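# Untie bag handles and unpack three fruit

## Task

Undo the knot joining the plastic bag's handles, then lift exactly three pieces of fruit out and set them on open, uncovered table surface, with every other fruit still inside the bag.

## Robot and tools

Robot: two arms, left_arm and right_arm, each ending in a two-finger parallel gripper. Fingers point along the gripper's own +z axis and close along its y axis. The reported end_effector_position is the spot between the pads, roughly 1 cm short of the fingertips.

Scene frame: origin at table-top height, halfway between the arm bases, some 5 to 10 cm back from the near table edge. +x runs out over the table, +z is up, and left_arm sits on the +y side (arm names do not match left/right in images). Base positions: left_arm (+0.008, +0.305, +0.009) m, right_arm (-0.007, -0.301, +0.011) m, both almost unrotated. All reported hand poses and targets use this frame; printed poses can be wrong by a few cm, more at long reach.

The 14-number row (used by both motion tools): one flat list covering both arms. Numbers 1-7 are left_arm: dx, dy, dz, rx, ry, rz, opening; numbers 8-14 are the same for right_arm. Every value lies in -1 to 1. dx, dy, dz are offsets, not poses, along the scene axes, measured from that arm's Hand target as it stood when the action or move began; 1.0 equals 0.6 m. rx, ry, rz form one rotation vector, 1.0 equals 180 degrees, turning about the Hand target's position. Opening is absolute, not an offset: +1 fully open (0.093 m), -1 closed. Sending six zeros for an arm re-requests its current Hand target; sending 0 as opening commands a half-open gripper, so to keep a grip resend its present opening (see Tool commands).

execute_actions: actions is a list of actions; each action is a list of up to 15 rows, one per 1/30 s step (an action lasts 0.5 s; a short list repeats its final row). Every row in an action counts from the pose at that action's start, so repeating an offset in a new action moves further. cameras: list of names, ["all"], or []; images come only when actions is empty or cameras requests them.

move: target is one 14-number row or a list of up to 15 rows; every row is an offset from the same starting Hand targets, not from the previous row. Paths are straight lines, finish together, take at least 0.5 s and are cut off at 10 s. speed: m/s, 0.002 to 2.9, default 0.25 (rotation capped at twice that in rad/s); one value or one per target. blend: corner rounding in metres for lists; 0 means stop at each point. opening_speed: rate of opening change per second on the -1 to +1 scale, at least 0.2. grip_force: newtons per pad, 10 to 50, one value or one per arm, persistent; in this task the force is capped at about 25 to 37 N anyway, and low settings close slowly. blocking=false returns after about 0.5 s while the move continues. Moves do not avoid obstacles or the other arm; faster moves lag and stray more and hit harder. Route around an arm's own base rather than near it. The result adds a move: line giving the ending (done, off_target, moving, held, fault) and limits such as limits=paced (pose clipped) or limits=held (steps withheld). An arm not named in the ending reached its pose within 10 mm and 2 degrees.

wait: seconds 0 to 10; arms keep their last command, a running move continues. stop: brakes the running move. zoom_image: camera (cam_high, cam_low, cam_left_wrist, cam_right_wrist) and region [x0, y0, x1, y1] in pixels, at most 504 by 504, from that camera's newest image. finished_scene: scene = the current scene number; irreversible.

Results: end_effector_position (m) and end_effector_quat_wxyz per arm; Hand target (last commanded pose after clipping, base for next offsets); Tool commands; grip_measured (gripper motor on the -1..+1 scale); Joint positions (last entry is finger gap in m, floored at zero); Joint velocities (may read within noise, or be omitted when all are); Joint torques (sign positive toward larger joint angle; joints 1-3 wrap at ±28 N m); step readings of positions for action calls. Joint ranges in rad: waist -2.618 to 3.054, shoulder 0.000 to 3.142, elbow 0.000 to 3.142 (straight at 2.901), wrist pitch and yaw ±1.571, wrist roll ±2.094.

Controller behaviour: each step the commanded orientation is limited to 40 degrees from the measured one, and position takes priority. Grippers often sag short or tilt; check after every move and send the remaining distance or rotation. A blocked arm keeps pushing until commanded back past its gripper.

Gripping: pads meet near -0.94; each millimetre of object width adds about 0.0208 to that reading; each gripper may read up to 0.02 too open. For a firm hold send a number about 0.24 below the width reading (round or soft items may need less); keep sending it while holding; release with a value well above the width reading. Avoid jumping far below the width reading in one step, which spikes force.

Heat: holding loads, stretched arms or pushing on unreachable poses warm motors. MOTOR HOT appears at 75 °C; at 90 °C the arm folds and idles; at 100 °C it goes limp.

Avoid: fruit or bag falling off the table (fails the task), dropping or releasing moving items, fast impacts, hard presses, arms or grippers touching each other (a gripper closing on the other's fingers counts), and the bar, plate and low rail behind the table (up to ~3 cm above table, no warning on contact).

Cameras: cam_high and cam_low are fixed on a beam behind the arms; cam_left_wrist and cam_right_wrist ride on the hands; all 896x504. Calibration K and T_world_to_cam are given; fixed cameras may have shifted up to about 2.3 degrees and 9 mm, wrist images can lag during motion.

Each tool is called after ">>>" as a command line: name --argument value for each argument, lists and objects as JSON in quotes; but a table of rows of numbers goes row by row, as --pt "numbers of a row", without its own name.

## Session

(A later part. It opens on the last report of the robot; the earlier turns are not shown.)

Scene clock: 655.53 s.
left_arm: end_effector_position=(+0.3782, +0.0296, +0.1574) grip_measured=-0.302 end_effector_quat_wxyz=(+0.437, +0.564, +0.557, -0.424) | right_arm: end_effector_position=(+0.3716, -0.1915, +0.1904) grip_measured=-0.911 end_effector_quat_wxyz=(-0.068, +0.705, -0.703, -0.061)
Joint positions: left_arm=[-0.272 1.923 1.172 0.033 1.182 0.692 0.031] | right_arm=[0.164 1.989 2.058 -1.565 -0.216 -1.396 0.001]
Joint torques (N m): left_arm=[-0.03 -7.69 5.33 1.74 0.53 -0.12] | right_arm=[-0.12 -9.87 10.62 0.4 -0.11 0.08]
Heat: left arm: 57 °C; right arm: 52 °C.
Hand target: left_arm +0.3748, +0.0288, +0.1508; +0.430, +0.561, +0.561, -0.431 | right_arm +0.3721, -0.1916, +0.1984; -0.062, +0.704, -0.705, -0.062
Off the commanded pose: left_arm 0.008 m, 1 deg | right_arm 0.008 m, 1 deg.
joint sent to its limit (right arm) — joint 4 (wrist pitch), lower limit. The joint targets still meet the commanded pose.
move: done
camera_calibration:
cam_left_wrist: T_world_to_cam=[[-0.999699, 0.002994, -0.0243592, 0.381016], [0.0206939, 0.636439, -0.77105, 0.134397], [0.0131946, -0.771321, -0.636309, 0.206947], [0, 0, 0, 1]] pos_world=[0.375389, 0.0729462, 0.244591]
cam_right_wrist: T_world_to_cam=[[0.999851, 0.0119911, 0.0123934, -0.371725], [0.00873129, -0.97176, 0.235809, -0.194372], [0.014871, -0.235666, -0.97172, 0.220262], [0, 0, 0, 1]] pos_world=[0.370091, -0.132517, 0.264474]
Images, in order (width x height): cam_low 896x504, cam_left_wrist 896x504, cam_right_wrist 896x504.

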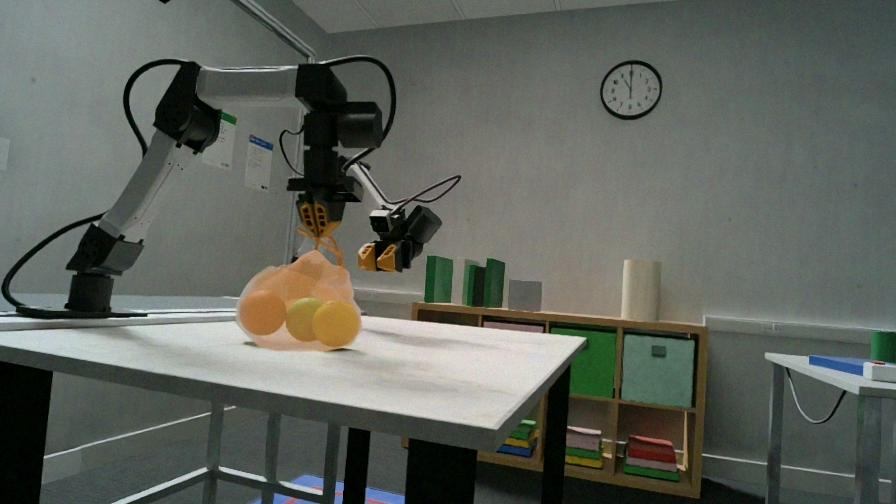

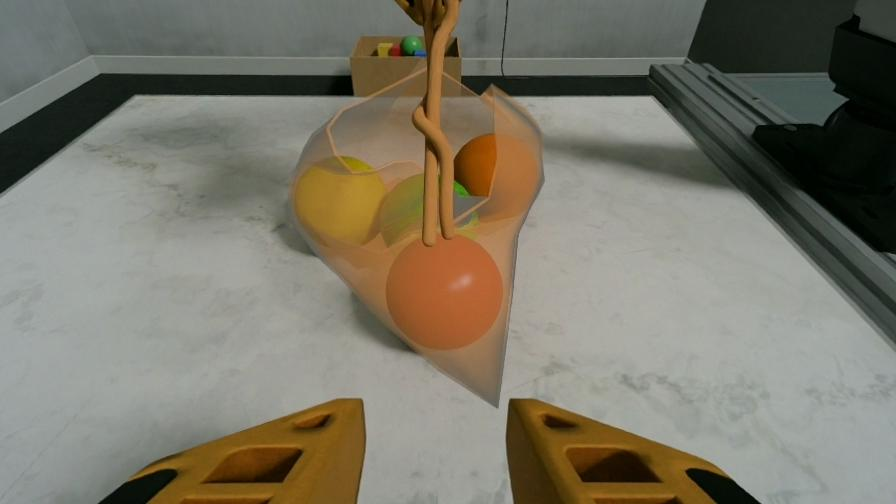

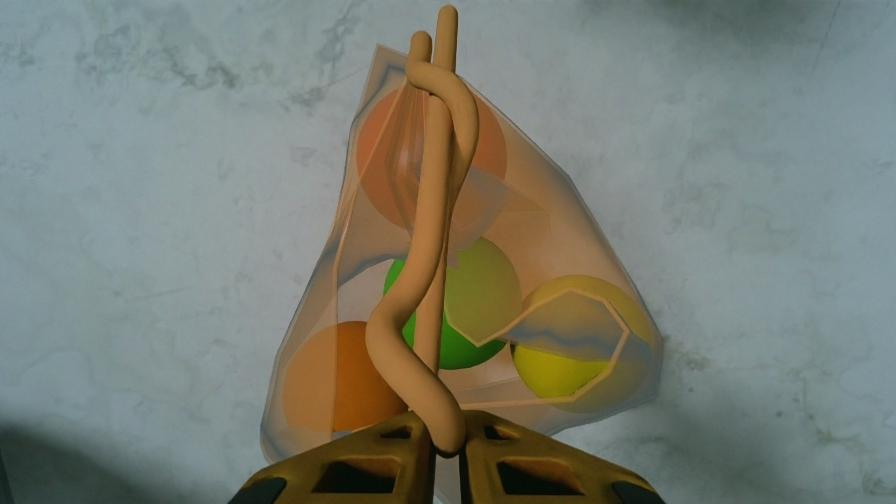

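>>> move --target '[0,-0.1,-0.075,0,0,0,-0.5,0,0,0,0,0,0,-1]' --speed 0.1 --cameras '["cam_low","cam_left_wrist","cam_right_wrist"]'

>>> zoom_image --camera "cam_left_wrist" --region '[300, 200, 600, 425]'

>>> zoom_image --camera "cam_low" --region '[230, 210, 430, 360]'

Scene clock: 713.27 s.
left_arm: end_effector_position=(+0.3736, -0.0318, +0.1162) grip_measured=-0.498 end_effector_quat_wxyz=(+0.436, +0.566, +0.550, -0.432) | right_arm: end_effector_position=(+0.3716, -0.1915, +0.1904) grip_measured=-0.911 end_effector_quat_wxyz=(-0.068, +0.705, -0.703, -0.061)
Joint positions: left_arm=[-0.418 2.078 1.151 0.393 1.085 0.493 0.021] | right_arm=[0.164 1.989 2.058 -1.565 -0.216 -1.396 0.001]
Joint torques (N m): left_arm=[0.27 -7.79 5.67 1.95 0.23 -0.07] | right_arm=[-0.08 -9.83 10.69 0.36 -0.11 0.11]
Heat: left arm: 54 °C; right arm: 53 °C.
Hand target: left_arm +0.3749, -0.0312, +0.1057; +0.430, +0.561, +0.561, -0.431 | right_arm +0.3721, -0.1916, +0.1984; -0.062, +0.704, -0.705, -0.062
Off the commanded pose: left_arm 0.010 m, 2 deg | right_arm 0.008 m, 1 deg.
joint sent to its limit (right arm) — joint 4 (wrist pitch), lower limit. The joint targets still meet the commanded pose.
move: done
camera_calibration:
cam_left_wrist: T_world_to_cam=[[-0.999508, 0.0215099, -0.0228426, 0.375911], [0.0312801, 0.626225, -0.779015, 0.138411], [-0.00245192, -0.779346, -0.626589, 0.137971], [0, 0, 0, 1]] pos_world=[0.371734, 0.0127646, 0.202862]
cam_right_wrist: T_world_to_cam=[[0.999851, 0.0119911, 0.0123934, -0.371725], [0.00873129, -0.97176, 0.235809, -0.194372], [0.014871, -0.235666, -0.97172, 0.220262], [0, 0, 0, 1]] pos_world=[0.370091, -0.132517, 0.264474]
Images, in order (width x height): cam_low 896x504, cam_left_wrist 896x504, cam_right_wrist 896x504.

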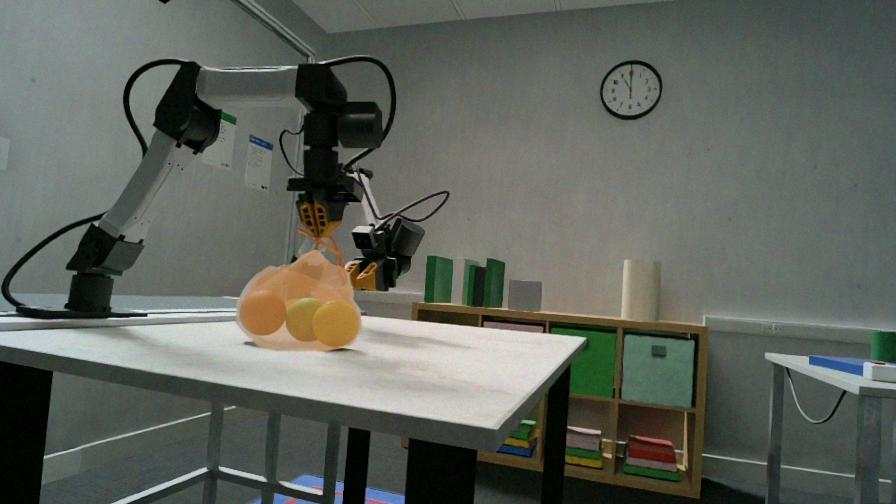

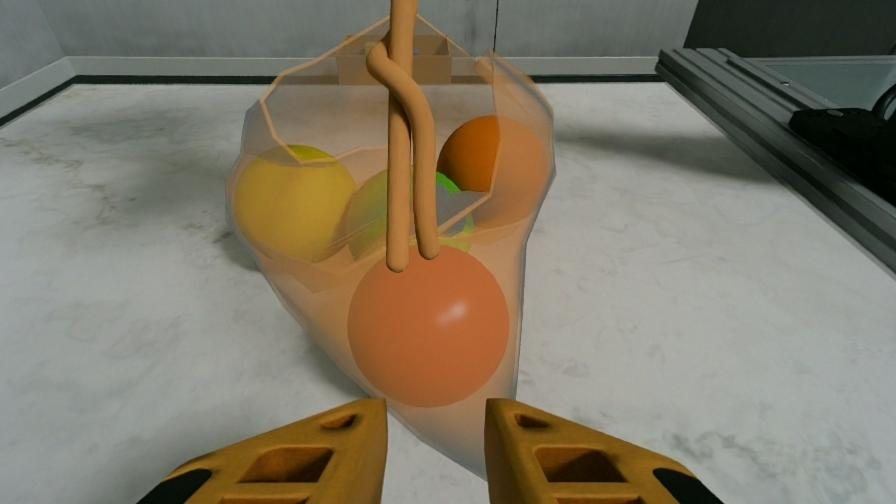

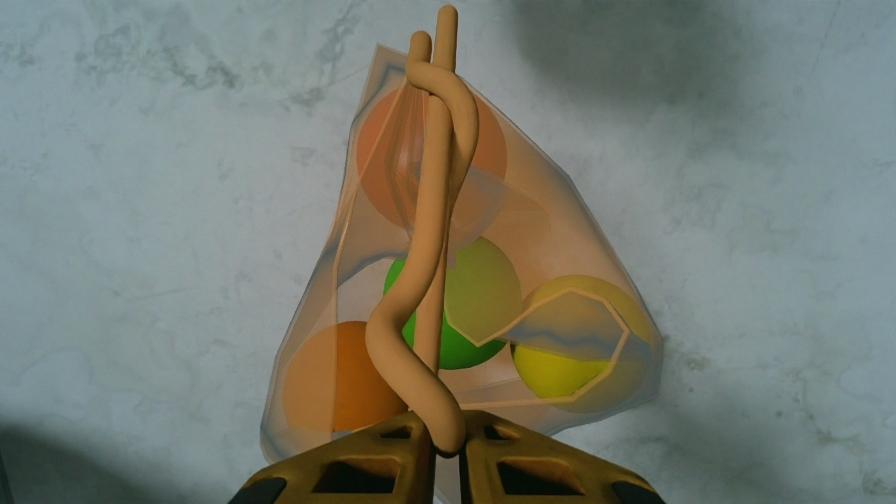

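Scaled by 1.680 from the camera's 896x504 image, which has a finer 1280x720 frame.

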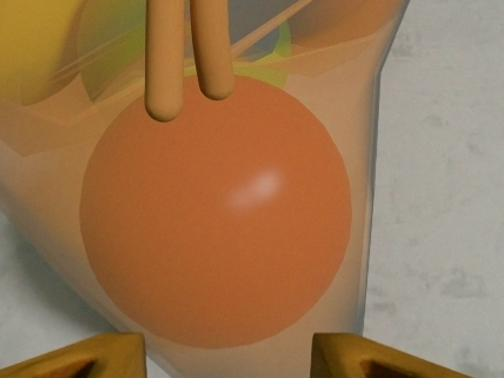

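Scaled by 2.520 from the camera's 896x504 image, which has a finer 1280x720 frame.

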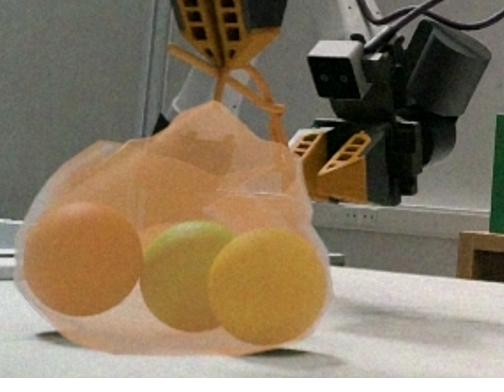

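>>> move --pt "0.01 0.03 0.1 -0.07 0 0 -0.6 0 0 0 0 0 0 -1" --pt "0.01 -0.01 0.149 -0.1389 0 0 -0.6 0 0 0 0 0 0 -1" --speed 0.1 --blend 0.02 --cameras '["cam_low","cam_left_wrist","cam_right_wrist"]'

>>> zoom_image --camera "cam_left_wrist" --region '[300, 200, 600, 425]'

>>> zoom_image --camera "cam_low" --region '[230, 210, 430, 360]'

Scene clock: 796.53 s.
left_arm: end_effector_position=(+0.3766, -0.0346, +0.1971) grip_measured=-0.598 end_effector_quat_wxyz=(+0.539, +0.458, +0.455, -0.541) | right_arm: end_effector_position=(+0.3716, -0.1915, +0.1904) grip_measured=-0.911 end_effector_quat_wxyz=(-0.068, +0.705, -0.703, -0.061)
Joint positions: left_arm=[-0.415 2.222 1.103 1.521 1.106 -0.369 0.016] | right_arm=[0.164 1.989 2.058 -1.565 -0.216 -1.396 0.001]
Joint torques (N m): left_arm=[0.02 -7.65 7.04 1.74 -0.37 -0.1] | right_arm=[-0.05 -9.92 10.43 0.39 -0.11 0.06]
Heat: left arm: 58 °C; right arm: 54 °C.
Hand target: left_arm +0.3807, -0.0373, +0.1951; +0.541, +0.454, +0.455, -0.542 | right_arm +0.3721, -0.1916, +0.1984; -0.062, +0.704, -0.705, -0.062
Off the commanded pose: left_arm 0.005 m, 1 deg | right_arm 0.008 m, 1 deg.
joint sent to its limit (right arm) — joint 4 (wrist pitch), lower limit. The joint targets still meet the commanded pose.
move: done
camera_calibration:
cam_left_wrist: T_world_to_cam=[[-0.999916, 0.00922985, -0.00904754, 0.377872], [0.0111261, 0.258479, -0.965953, 0.234793], [-0.006577, -0.965973, -0.25856, 0.108968], [0, 0, 0, 1]] pos_world=[0.375945, 0.0410834, 0.258393]
cam_right_wrist: T_world_to_cam=[[0.999851, 0.0119911, 0.0123934, -0.371725], [0.00873129, -0.97176, 0.235809, -0.194372], [0.014871, -0.235666, -0.97172, 0.220262], [0, 0, 0, 1]] pos_world=[0.370091, -0.132517, 0.264474]
Images, in order (width x height): cam_low 896x504, cam_left_wrist 896x504, cam_right_wrist 896x504.

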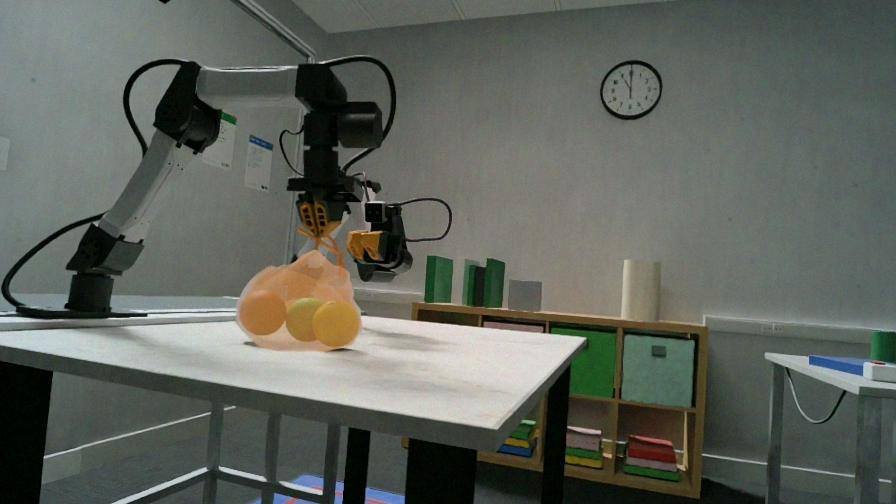

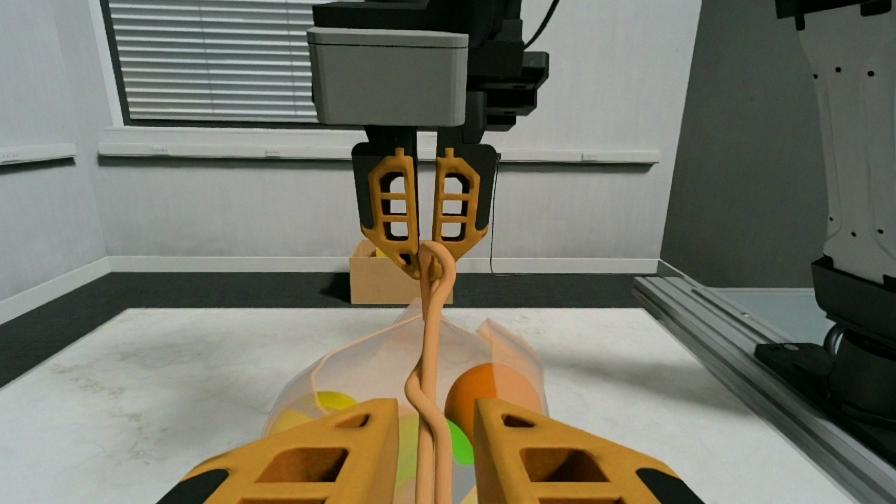

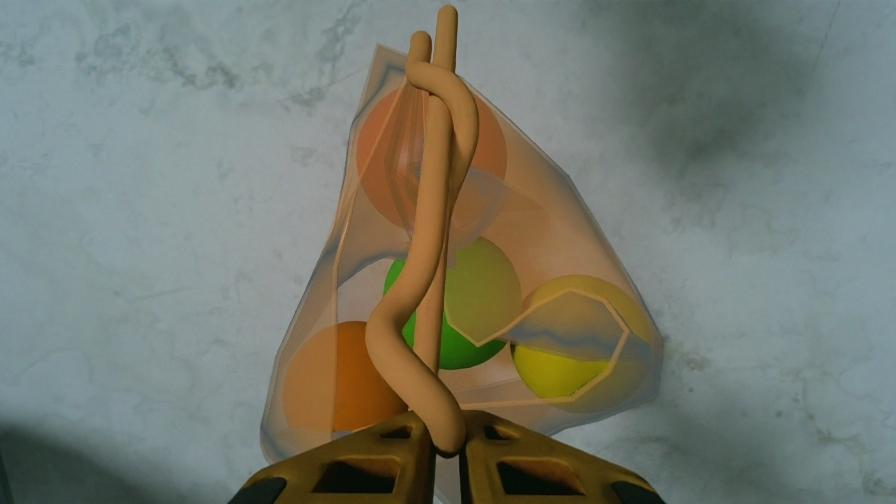

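Scaled by 1.680 from the camera's 896x504 image, which has a finer 1280x720 frame.

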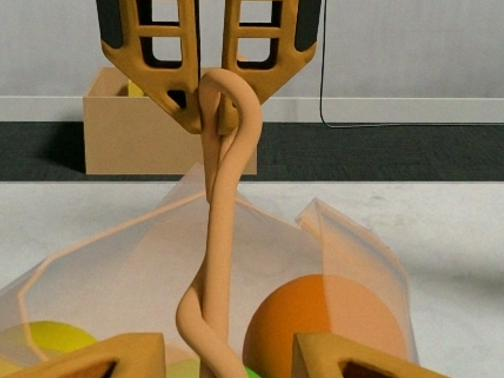

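Scaled by 2.520 from the camera's 896x504 image, which has a finer 1280x720 frame.

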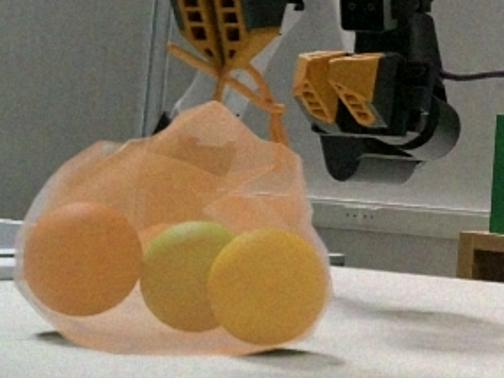

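>>> move --target '[0.0075,-0.1333,-0.0167,0,0,0,-0.6,0,0,0,0,0,0,-1]' --speed 0.06 --cameras '["cam_low","cam_left_wrist","cam_right_wrist"]'

>>> zoom_image --camera "cam_left_wrist" --region '[300, 250, 600, 504]'

>>> zoom_image --camera "cam_low" --region '[270, 210, 400, 300]'

>>> zoom_image --camera "cam_right_wrist" --region '[330, 0, 600, 200]'

Scene clock: 819.97 s.
left_arm: end_effector_position=(+0.3790, -0.1134, +0.1930) grip_measured=-0.598 end_effector_quat_wxyz=(+0.544, +0.457, +0.446, -0.544) | right_arm: end_effector_position=(+0.3716, -0.1915, +0.1904) grip_measured=-0.911 end_effector_quat_wxyz=(-0.068, +0.705, -0.703, -0.061)
Joint positions: left_arm=[-0.572 2.334 1.314 1.364 0.962 -0.282 0.016] | right_arm=[0.164 1.989 2.058 -1.565 -0.216 -1.396 0.001]
Joint torques (N m): left_arm=[0.18 -8.54 7.66 1.64 -0.32 0.04] | right_arm=[-0.2 -9.77 10.51 0.38 -0.14 0.13]
Heat: left arm: 57 °C; right arm: 55 °C.
Hand target: left_arm +0.3853, -0.1172, +0.1851; +0.541, +0.454, +0.455, -0.542 | right_arm +0.3721, -0.1916, +0.1984; -0.062, +0.704, -0.705, -0.062
Off the commanded pose: left_arm 0.011 m, 1 deg | right_arm 0.008 m, 1 deg.
joint sent to its limit (right arm) — joint 4 (wrist pitch), lower limit. The joint targets still meet the commanded pose.
move: off_target (left_arm)
camera_calibration:
cam_left_wrist: T_world_to_cam=[[-0.999701, 0.0155366, -0.0188837, 0.383491], [0.0220715, 0.240837, -0.970315, 0.245928], [-0.0105275, -0.970441, -0.241108, 0.029348], [0, 0, 0, 1]] pos_world=[0.378257, -0.0367061, 0.252945]
cam_right_wrist: T_world_to_cam=[[0.999851, 0.0119911, 0.0123934, -0.371725], [0.00873129, -0.97176, 0.235809, -0.194372], [0.014871, -0.235666, -0.97172, 0.220262], [0, 0, 0, 1]] pos_world=[0.370091, -0.132517, 0.264474]
Images, in order (width x height): cam_low 896x504, cam_left_wrist 896x504, cam_right_wrist 896x504.

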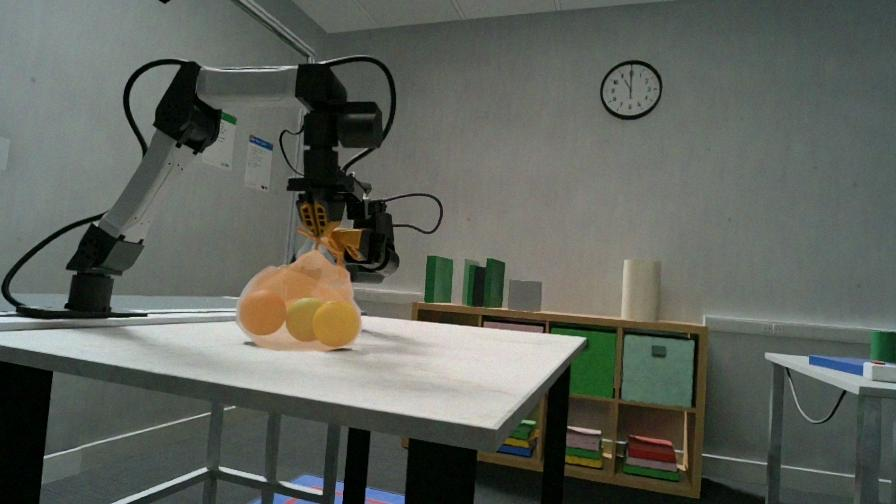

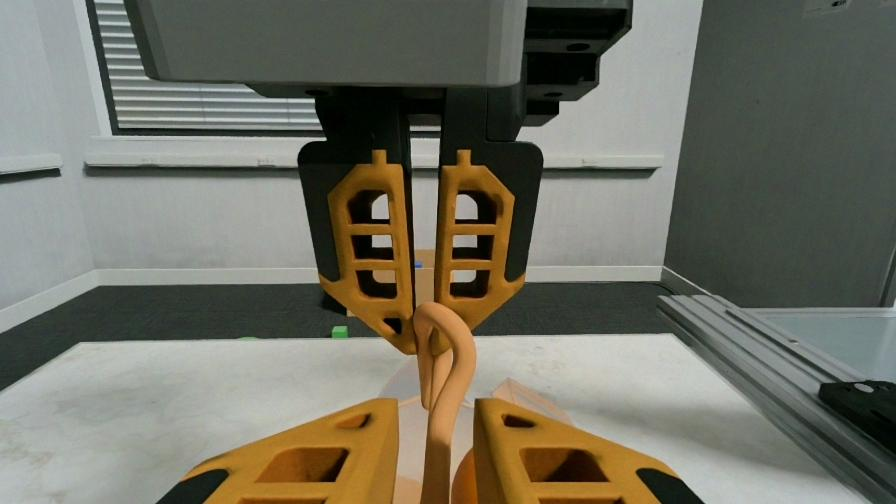

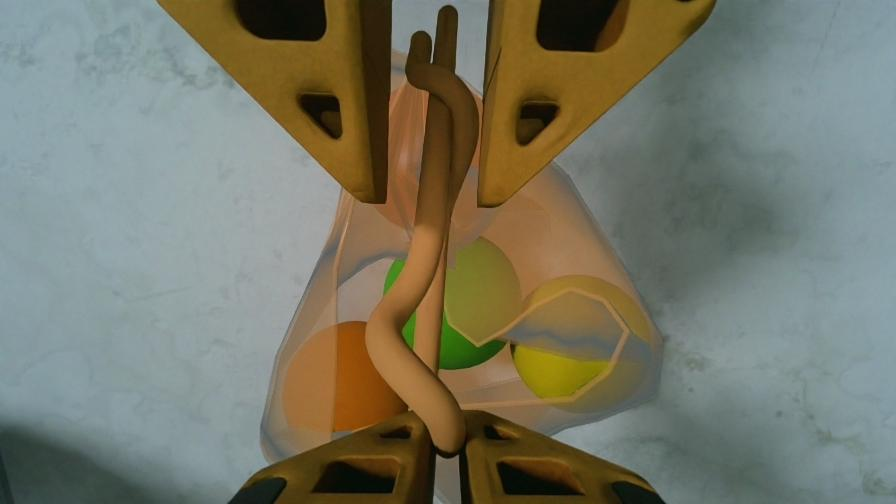

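Scaled by 1.680 from the camera's 896x504 image, which has a finer 1280x720 frame.

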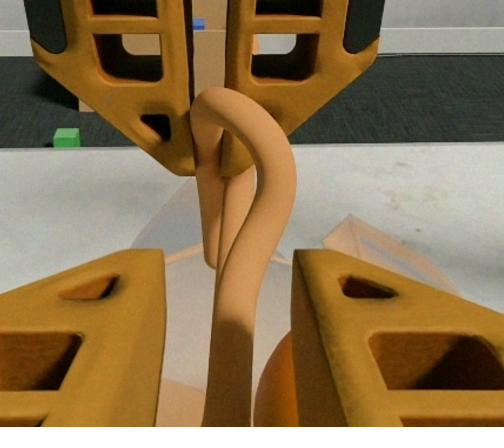

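Scaled by 3.877 from the camera's 896x504 image, which has a finer 1280x720 frame.

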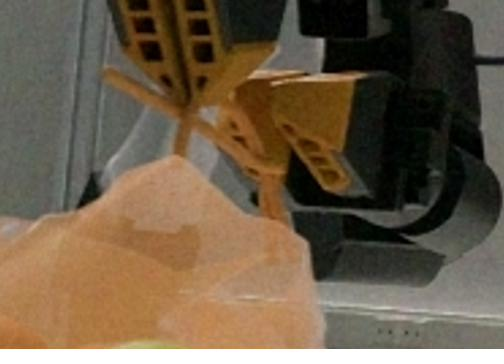

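Scaled by 1.867 from the camera's 896x504 image, which has a finer 1280x720 frame.

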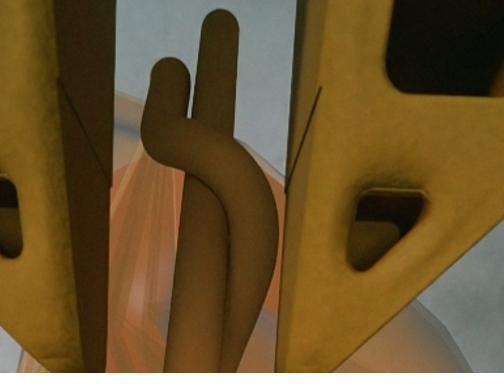

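>>> move --target '[0,0,0,0,0,0,-0.74,0,0,0,0,0,0,-1]' --speed 0.06 --cameras '["cam_right_wrist"]'

>>> zoom_image --camera "cam_right_wrist" --region '[330, 0, 600, 250]'

Scene clock: 838.67 s.
left_arm: end_effector_position=(+0.3791, -0.1135, +0.1929) grip_measured=-0.738 end_effector_quat_wxyz=(+0.544, +0.457, +0.446, -0.544) | right_arm: end_effector_position=(+0.3716, -0.1915, +0.1904) grip_measured=-0.911 end_effector_quat_wxyz=(-0.068, +0.705, -0.703, -0.061)
Joint positions: left_arm=[-0.572 2.334 1.314 1.364 0.962 -0.281 0.01] | right_arm=[0.164 1.989 2.058 -1.565 -0.216 -1.396 0.001]
Joint velocities: left_arm=[within noise] | right_arm=[-0.027 -0.007 0.002 0.037 0.007 -0.154 0]
Joint torques (N m): left_arm=[0.2 -8.54 7.68 1.66 -0.29 0.06] | right_arm=[-0.21 -9.81 10.45 0.4 -0.11 0.1]
Heat: left arm: 57 °C; right arm: 55 °C.
Hand target: left_arm +0.3853, -0.1172, +0.1851; +0.541, +0.454, +0.455, -0.542 | right_arm +0.3721, -0.1916, +0.1984; -0.062, +0.704, -0.705, -0.062
Off the commanded pose: left_arm 0.011 m, 1 deg | right_arm 0.008 m, 1 deg.
joint sent to its limit (right arm) — joint 4 (wrist pitch), lower limit. The joint targets still meet the commanded pose.
move: off_target (left_arm)
camera_calibration:
cam_right_wrist: T_world_to_cam=[[0.999851, 0.0119911, 0.0123934, -0.371725], [0.00873129, -0.97176, 0.235809, -0.194372], [0.014871, -0.235666, -0.97172, 0.220262], [0, 0, 0, 1]] pos_world=[0.370091, -0.132517, 0.264474]
Images, in order (width x height): cam_right_wrist 896x504.

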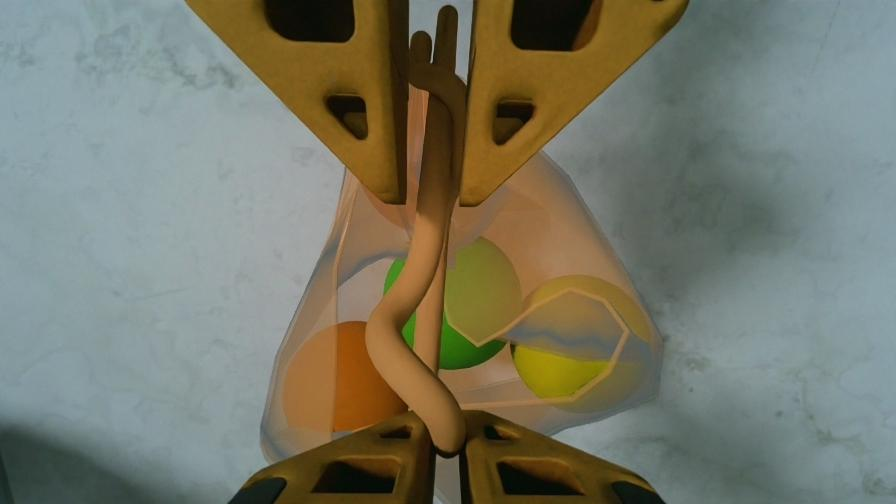

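Scaled by 1.867 from the camera's 896x504 image, which has a finer 1280x720 frame.

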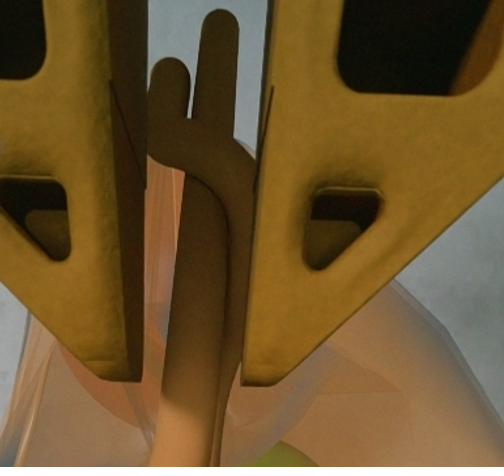

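>>> move --pt "0 0 0 0 0 0 -0.8 0 0 0 0 0 0 -1" --pt "0 0.022 -0.075 0 0 0 -0.8 0 0 0 0 0 0 -1" --speed 0.05 --cameras '["cam_right_wrist","cam_left_wrist","cam_low"]'

>>> zoom_image --camera "cam_right_wrist" --region '[330, 0, 600, 250]'

>>> zoom_image --camera "cam_low" --region '[270, 210, 400, 300]'

>>> zoom_image --camera "cam_left_wrist" --region '[300, 250, 600, 504]'

Scene clock: 861.20 s.
left_arm: end_effector_position=(+0.3848, -0.1068, +0.1519) grip_measured=-0.798 end_effector_quat_wxyz=(+0.549, +0.454, +0.448, -0.540) | right_arm: end_effector_position=(+0.3716, -0.1915, +0.1904) grip_measured=-0.911 end_effector_quat_wxyz=(-0.068, +0.705, -0.703, -0.061)
Joint positions: left_arm=[-0.557 2.45 1.314 1.483 0.962 -0.281 0.007] | right_arm=[0.164 1.989 2.058 -1.565 -0.216 -1.396 0.001]
Joint torques (N m): left_arm=[0.84 -8.91 5.11 1.88 -0.08 -0.06] | right_arm=[-0.17 -9.85 10.55 0.42 -0.12 0.09]
Heat: left arm: 57 °C; right arm: 55 °C.
Hand target: left_arm +0.3853, -0.1040, +0.1401; +0.541, +0.454, +0.455, -0.542 | right_arm +0.3721, -0.1916, +0.1984; -0.062, +0.704, -0.705, -0.062
Off the commanded pose: left_arm 0.012 m, 1 deg | right_arm 0.008 m, 1 deg.
joint sent to its limit (right arm) — joint 4 (wrist pitch), lower limit. The joint targets still meet the commanded pose.
move: off_target (left_arm)
camera_calibration:
cam_left_wrist: T_world_to_cam=[[-0.999754, -0.00018101, -0.0221774, 0.387307], [0.0214896, 0.239326, -0.970701, 0.204468], [0.00548333, -0.970939, -0.239263, 0.0195309], [0, 0, 0, 1]] pos_world=[0.382711, -0.0299012, 0.21174]
cam_right_wrist: T_world_to_cam=[[0.999851, 0.0119911, 0.0123934, -0.371725], [0.00873129, -0.97176, 0.235809, -0.194372], [0.014871, -0.235666, -0.97172, 0.220262], [0, 0, 0, 1]] pos_world=[0.370091, -0.132517, 0.264474]
Images, in order (width x height): cam_low 896x504, cam_left_wrist 896x504, cam_right_wrist 896x504.

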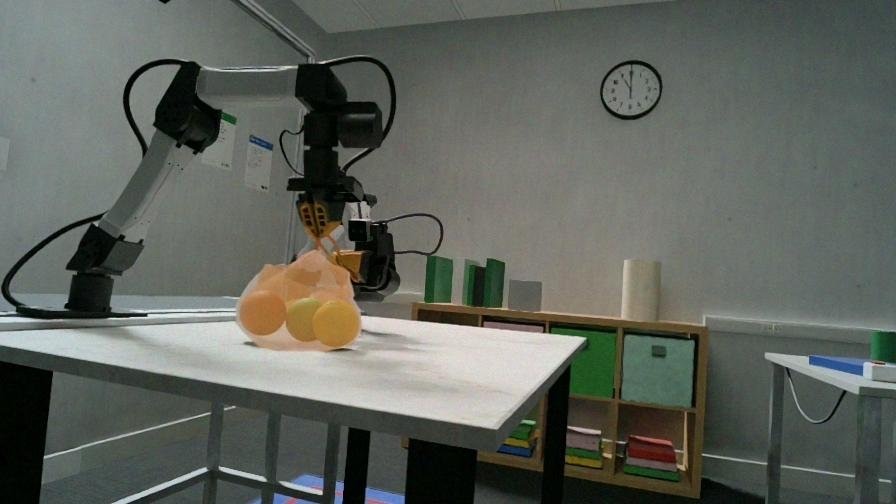

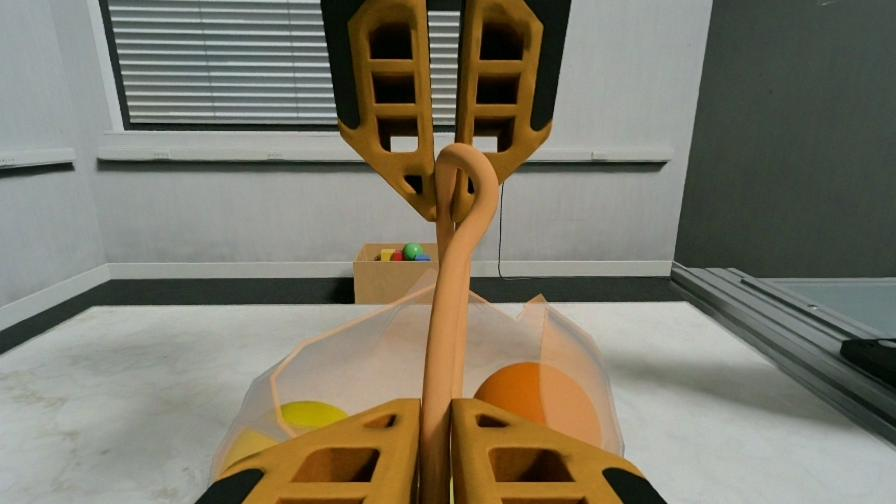

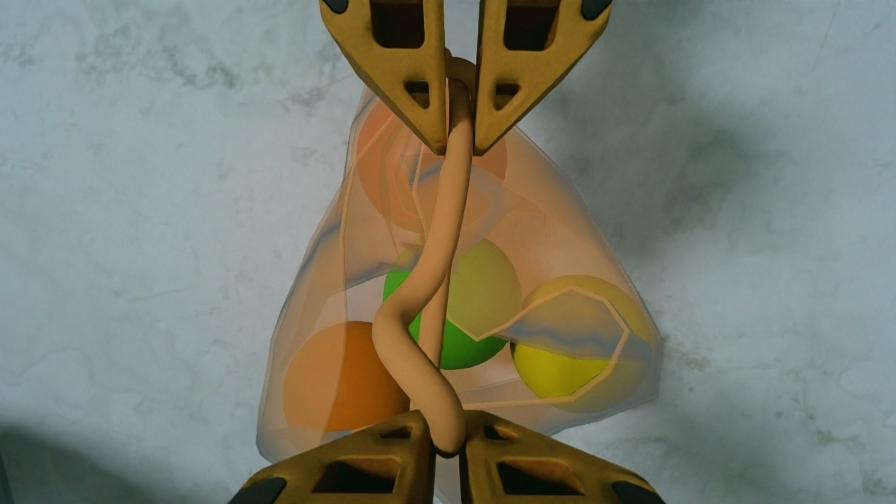

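Scaled by 1.867 from the camera's 896x504 image, which has a finer 1280x720 frame.

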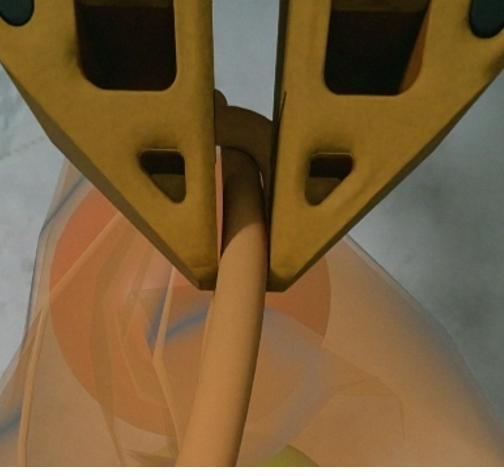

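Scaled by 3.877 from the camera's 896x504 image, which has a finer 1280x720 frame.

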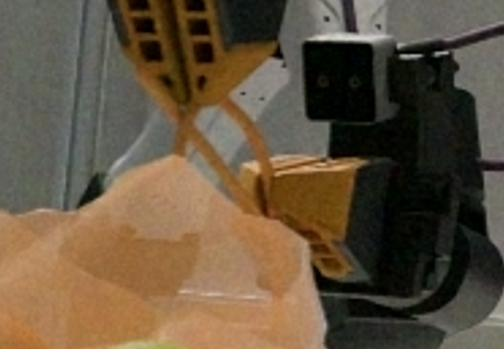

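Scaled by 1.680 from the camera's 896x504 image, which has a finer 1280x720 frame.

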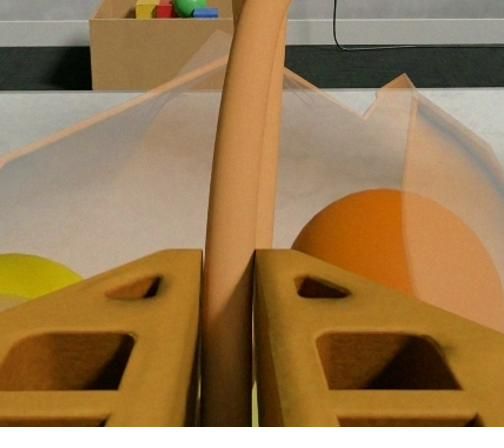

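>>> move --target '[0,0.012,-0.062,0,0,0,-0.8,0,0,0.06,0,0,0,-1]' --speed 0.05 --cameras '["cam_right_wrist","cam_left_wrist","cam_low"]'

>>> zoom_image --camera "cam_right_wrist" --region '[330, 0, 600, 250]'

>>> zoom_image --camera "cam_low" --region '[250, 190, 420, 310]'

>>> zoom_image --camera "cam_left_wrist" --region '[300, 250, 600, 504]'

Scene clock: 873.70 s.
left_arm: end_effector_position=(+0.3847, -0.0994, +0.1121) grip_measured=-0.798 end_effector_quat_wxyz=(+0.546, +0.455, +0.453, -0.539) | right_arm: end_effector_position=(+0.3742, -0.1902, +0.2114) grip_measured=-0.911 end_effector_quat_wxyz=(-0.095, +0.702, -0.705, -0.042)
Joint positions: left_arm=[-0.544 2.554 1.314 1.577 0.974 -0.281 0.007] | right_arm=[0.164 1.956 2.092 -1.565 -0.216 -1.379 0.001]
Joint torques (N m): left_arm=[0.85 -8.98 5.24 1.95 -0.05 -0.07] | right_arm=[-0.53 -12.78 10.88 0.54 -0.18 0.08]
Heat: left arm: 58 °C; right arm: 55 °C.
Hand target: left_arm +0.3853, -0.0968, +0.1030; +0.542, +0.454, +0.455, -0.542 | right_arm +0.3720, -0.1916, +0.2344; -0.062, +0.704, -0.705, -0.062
Off the commanded pose: left_arm 0.010 m, 1 deg | right_arm 0.023 m, 4 deg.
joint sent to its limit (left arm) — joint 4 (wrist pitch), upper limit. The joint targets still meet the commanded pose.
joint sent to its limit (right arm) — joint 4 (wrist pitch), lower limit. The joint targets are off in orientation, not in position.
move: off_target (right_arm)
camera_calibration:
cam_left_wrist: T_world_to_cam=[[-0.999881, -0.00161446, -0.0153706, 0.385482], [0.014489, 0.248206, -0.968599, 0.16743], [0.00537884, -0.968706, -0.248153, 0.0184039], [0, 0, 0, 1]] pos_world=[0.382911, -0.0231068, 0.172664]
cam_right_wrist: T_world_to_cam=[[0.99719, -0.00286319, 0.074861, -0.389661], [-0.0195866, -0.974477, 0.223633, -0.185468], [0.07231, -0.224471, -0.971794, 0.221574], [0, 0, 0, 1]] pos_world=[0.368911, -0.132113, 0.285971]
Images, in order (width x height): cam_low 896x504, cam_left_wrist 896x504, cam_right_wrist 896x504.

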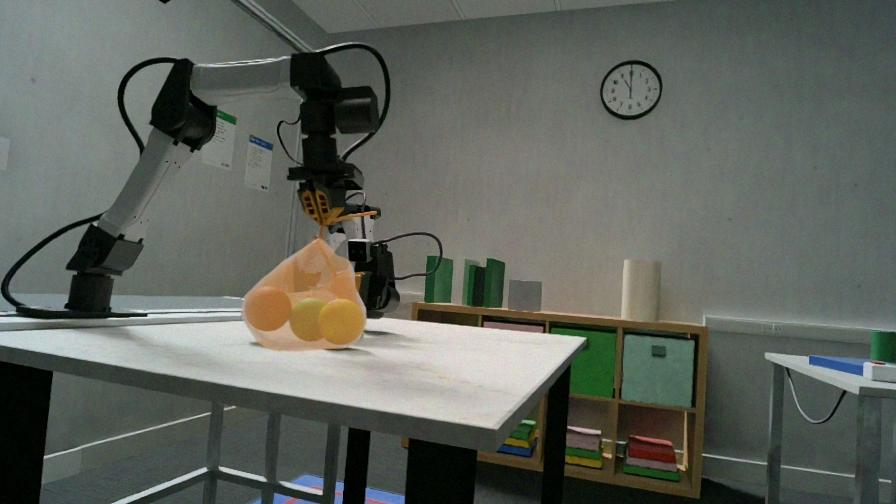

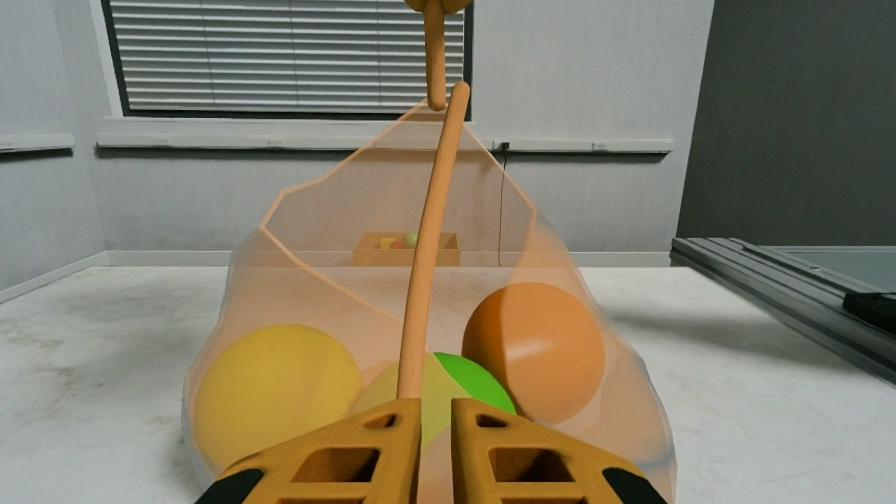

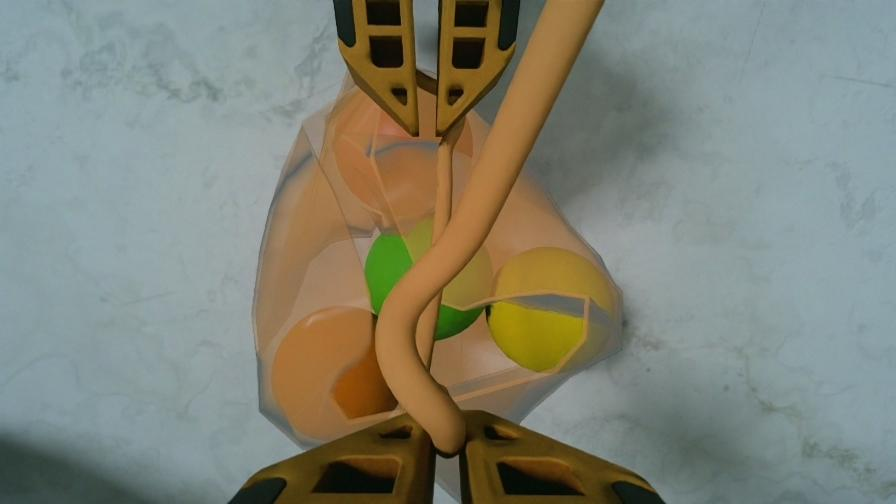

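Scaled by 1.867 from the camera's 896x504 image, which has a finer 1280x720 frame.

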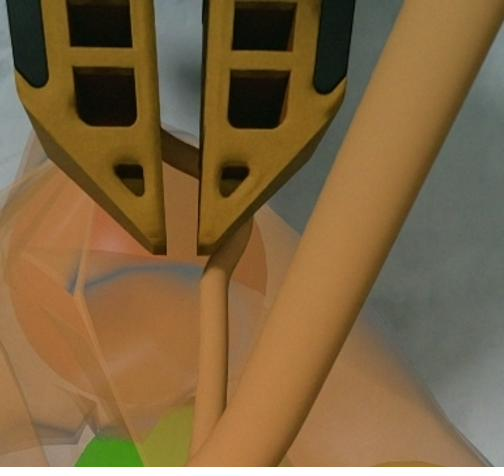

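Scaled by 2.965 from the camera's 896x504 image, which has a finer 1280x720 frame.

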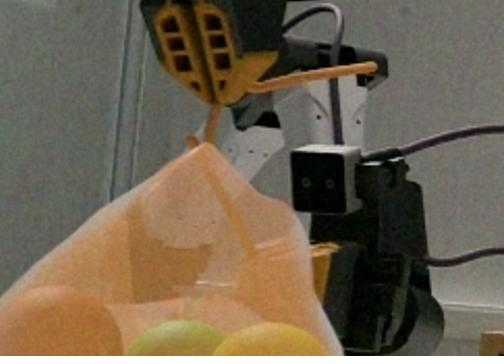

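Scaled by 1.680 from the camera's 896x504 image, which has a finer 1280x720 frame.

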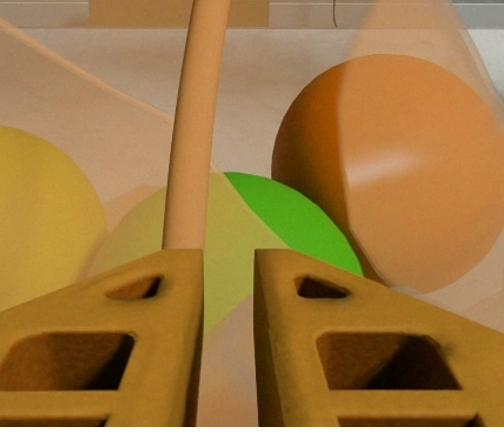

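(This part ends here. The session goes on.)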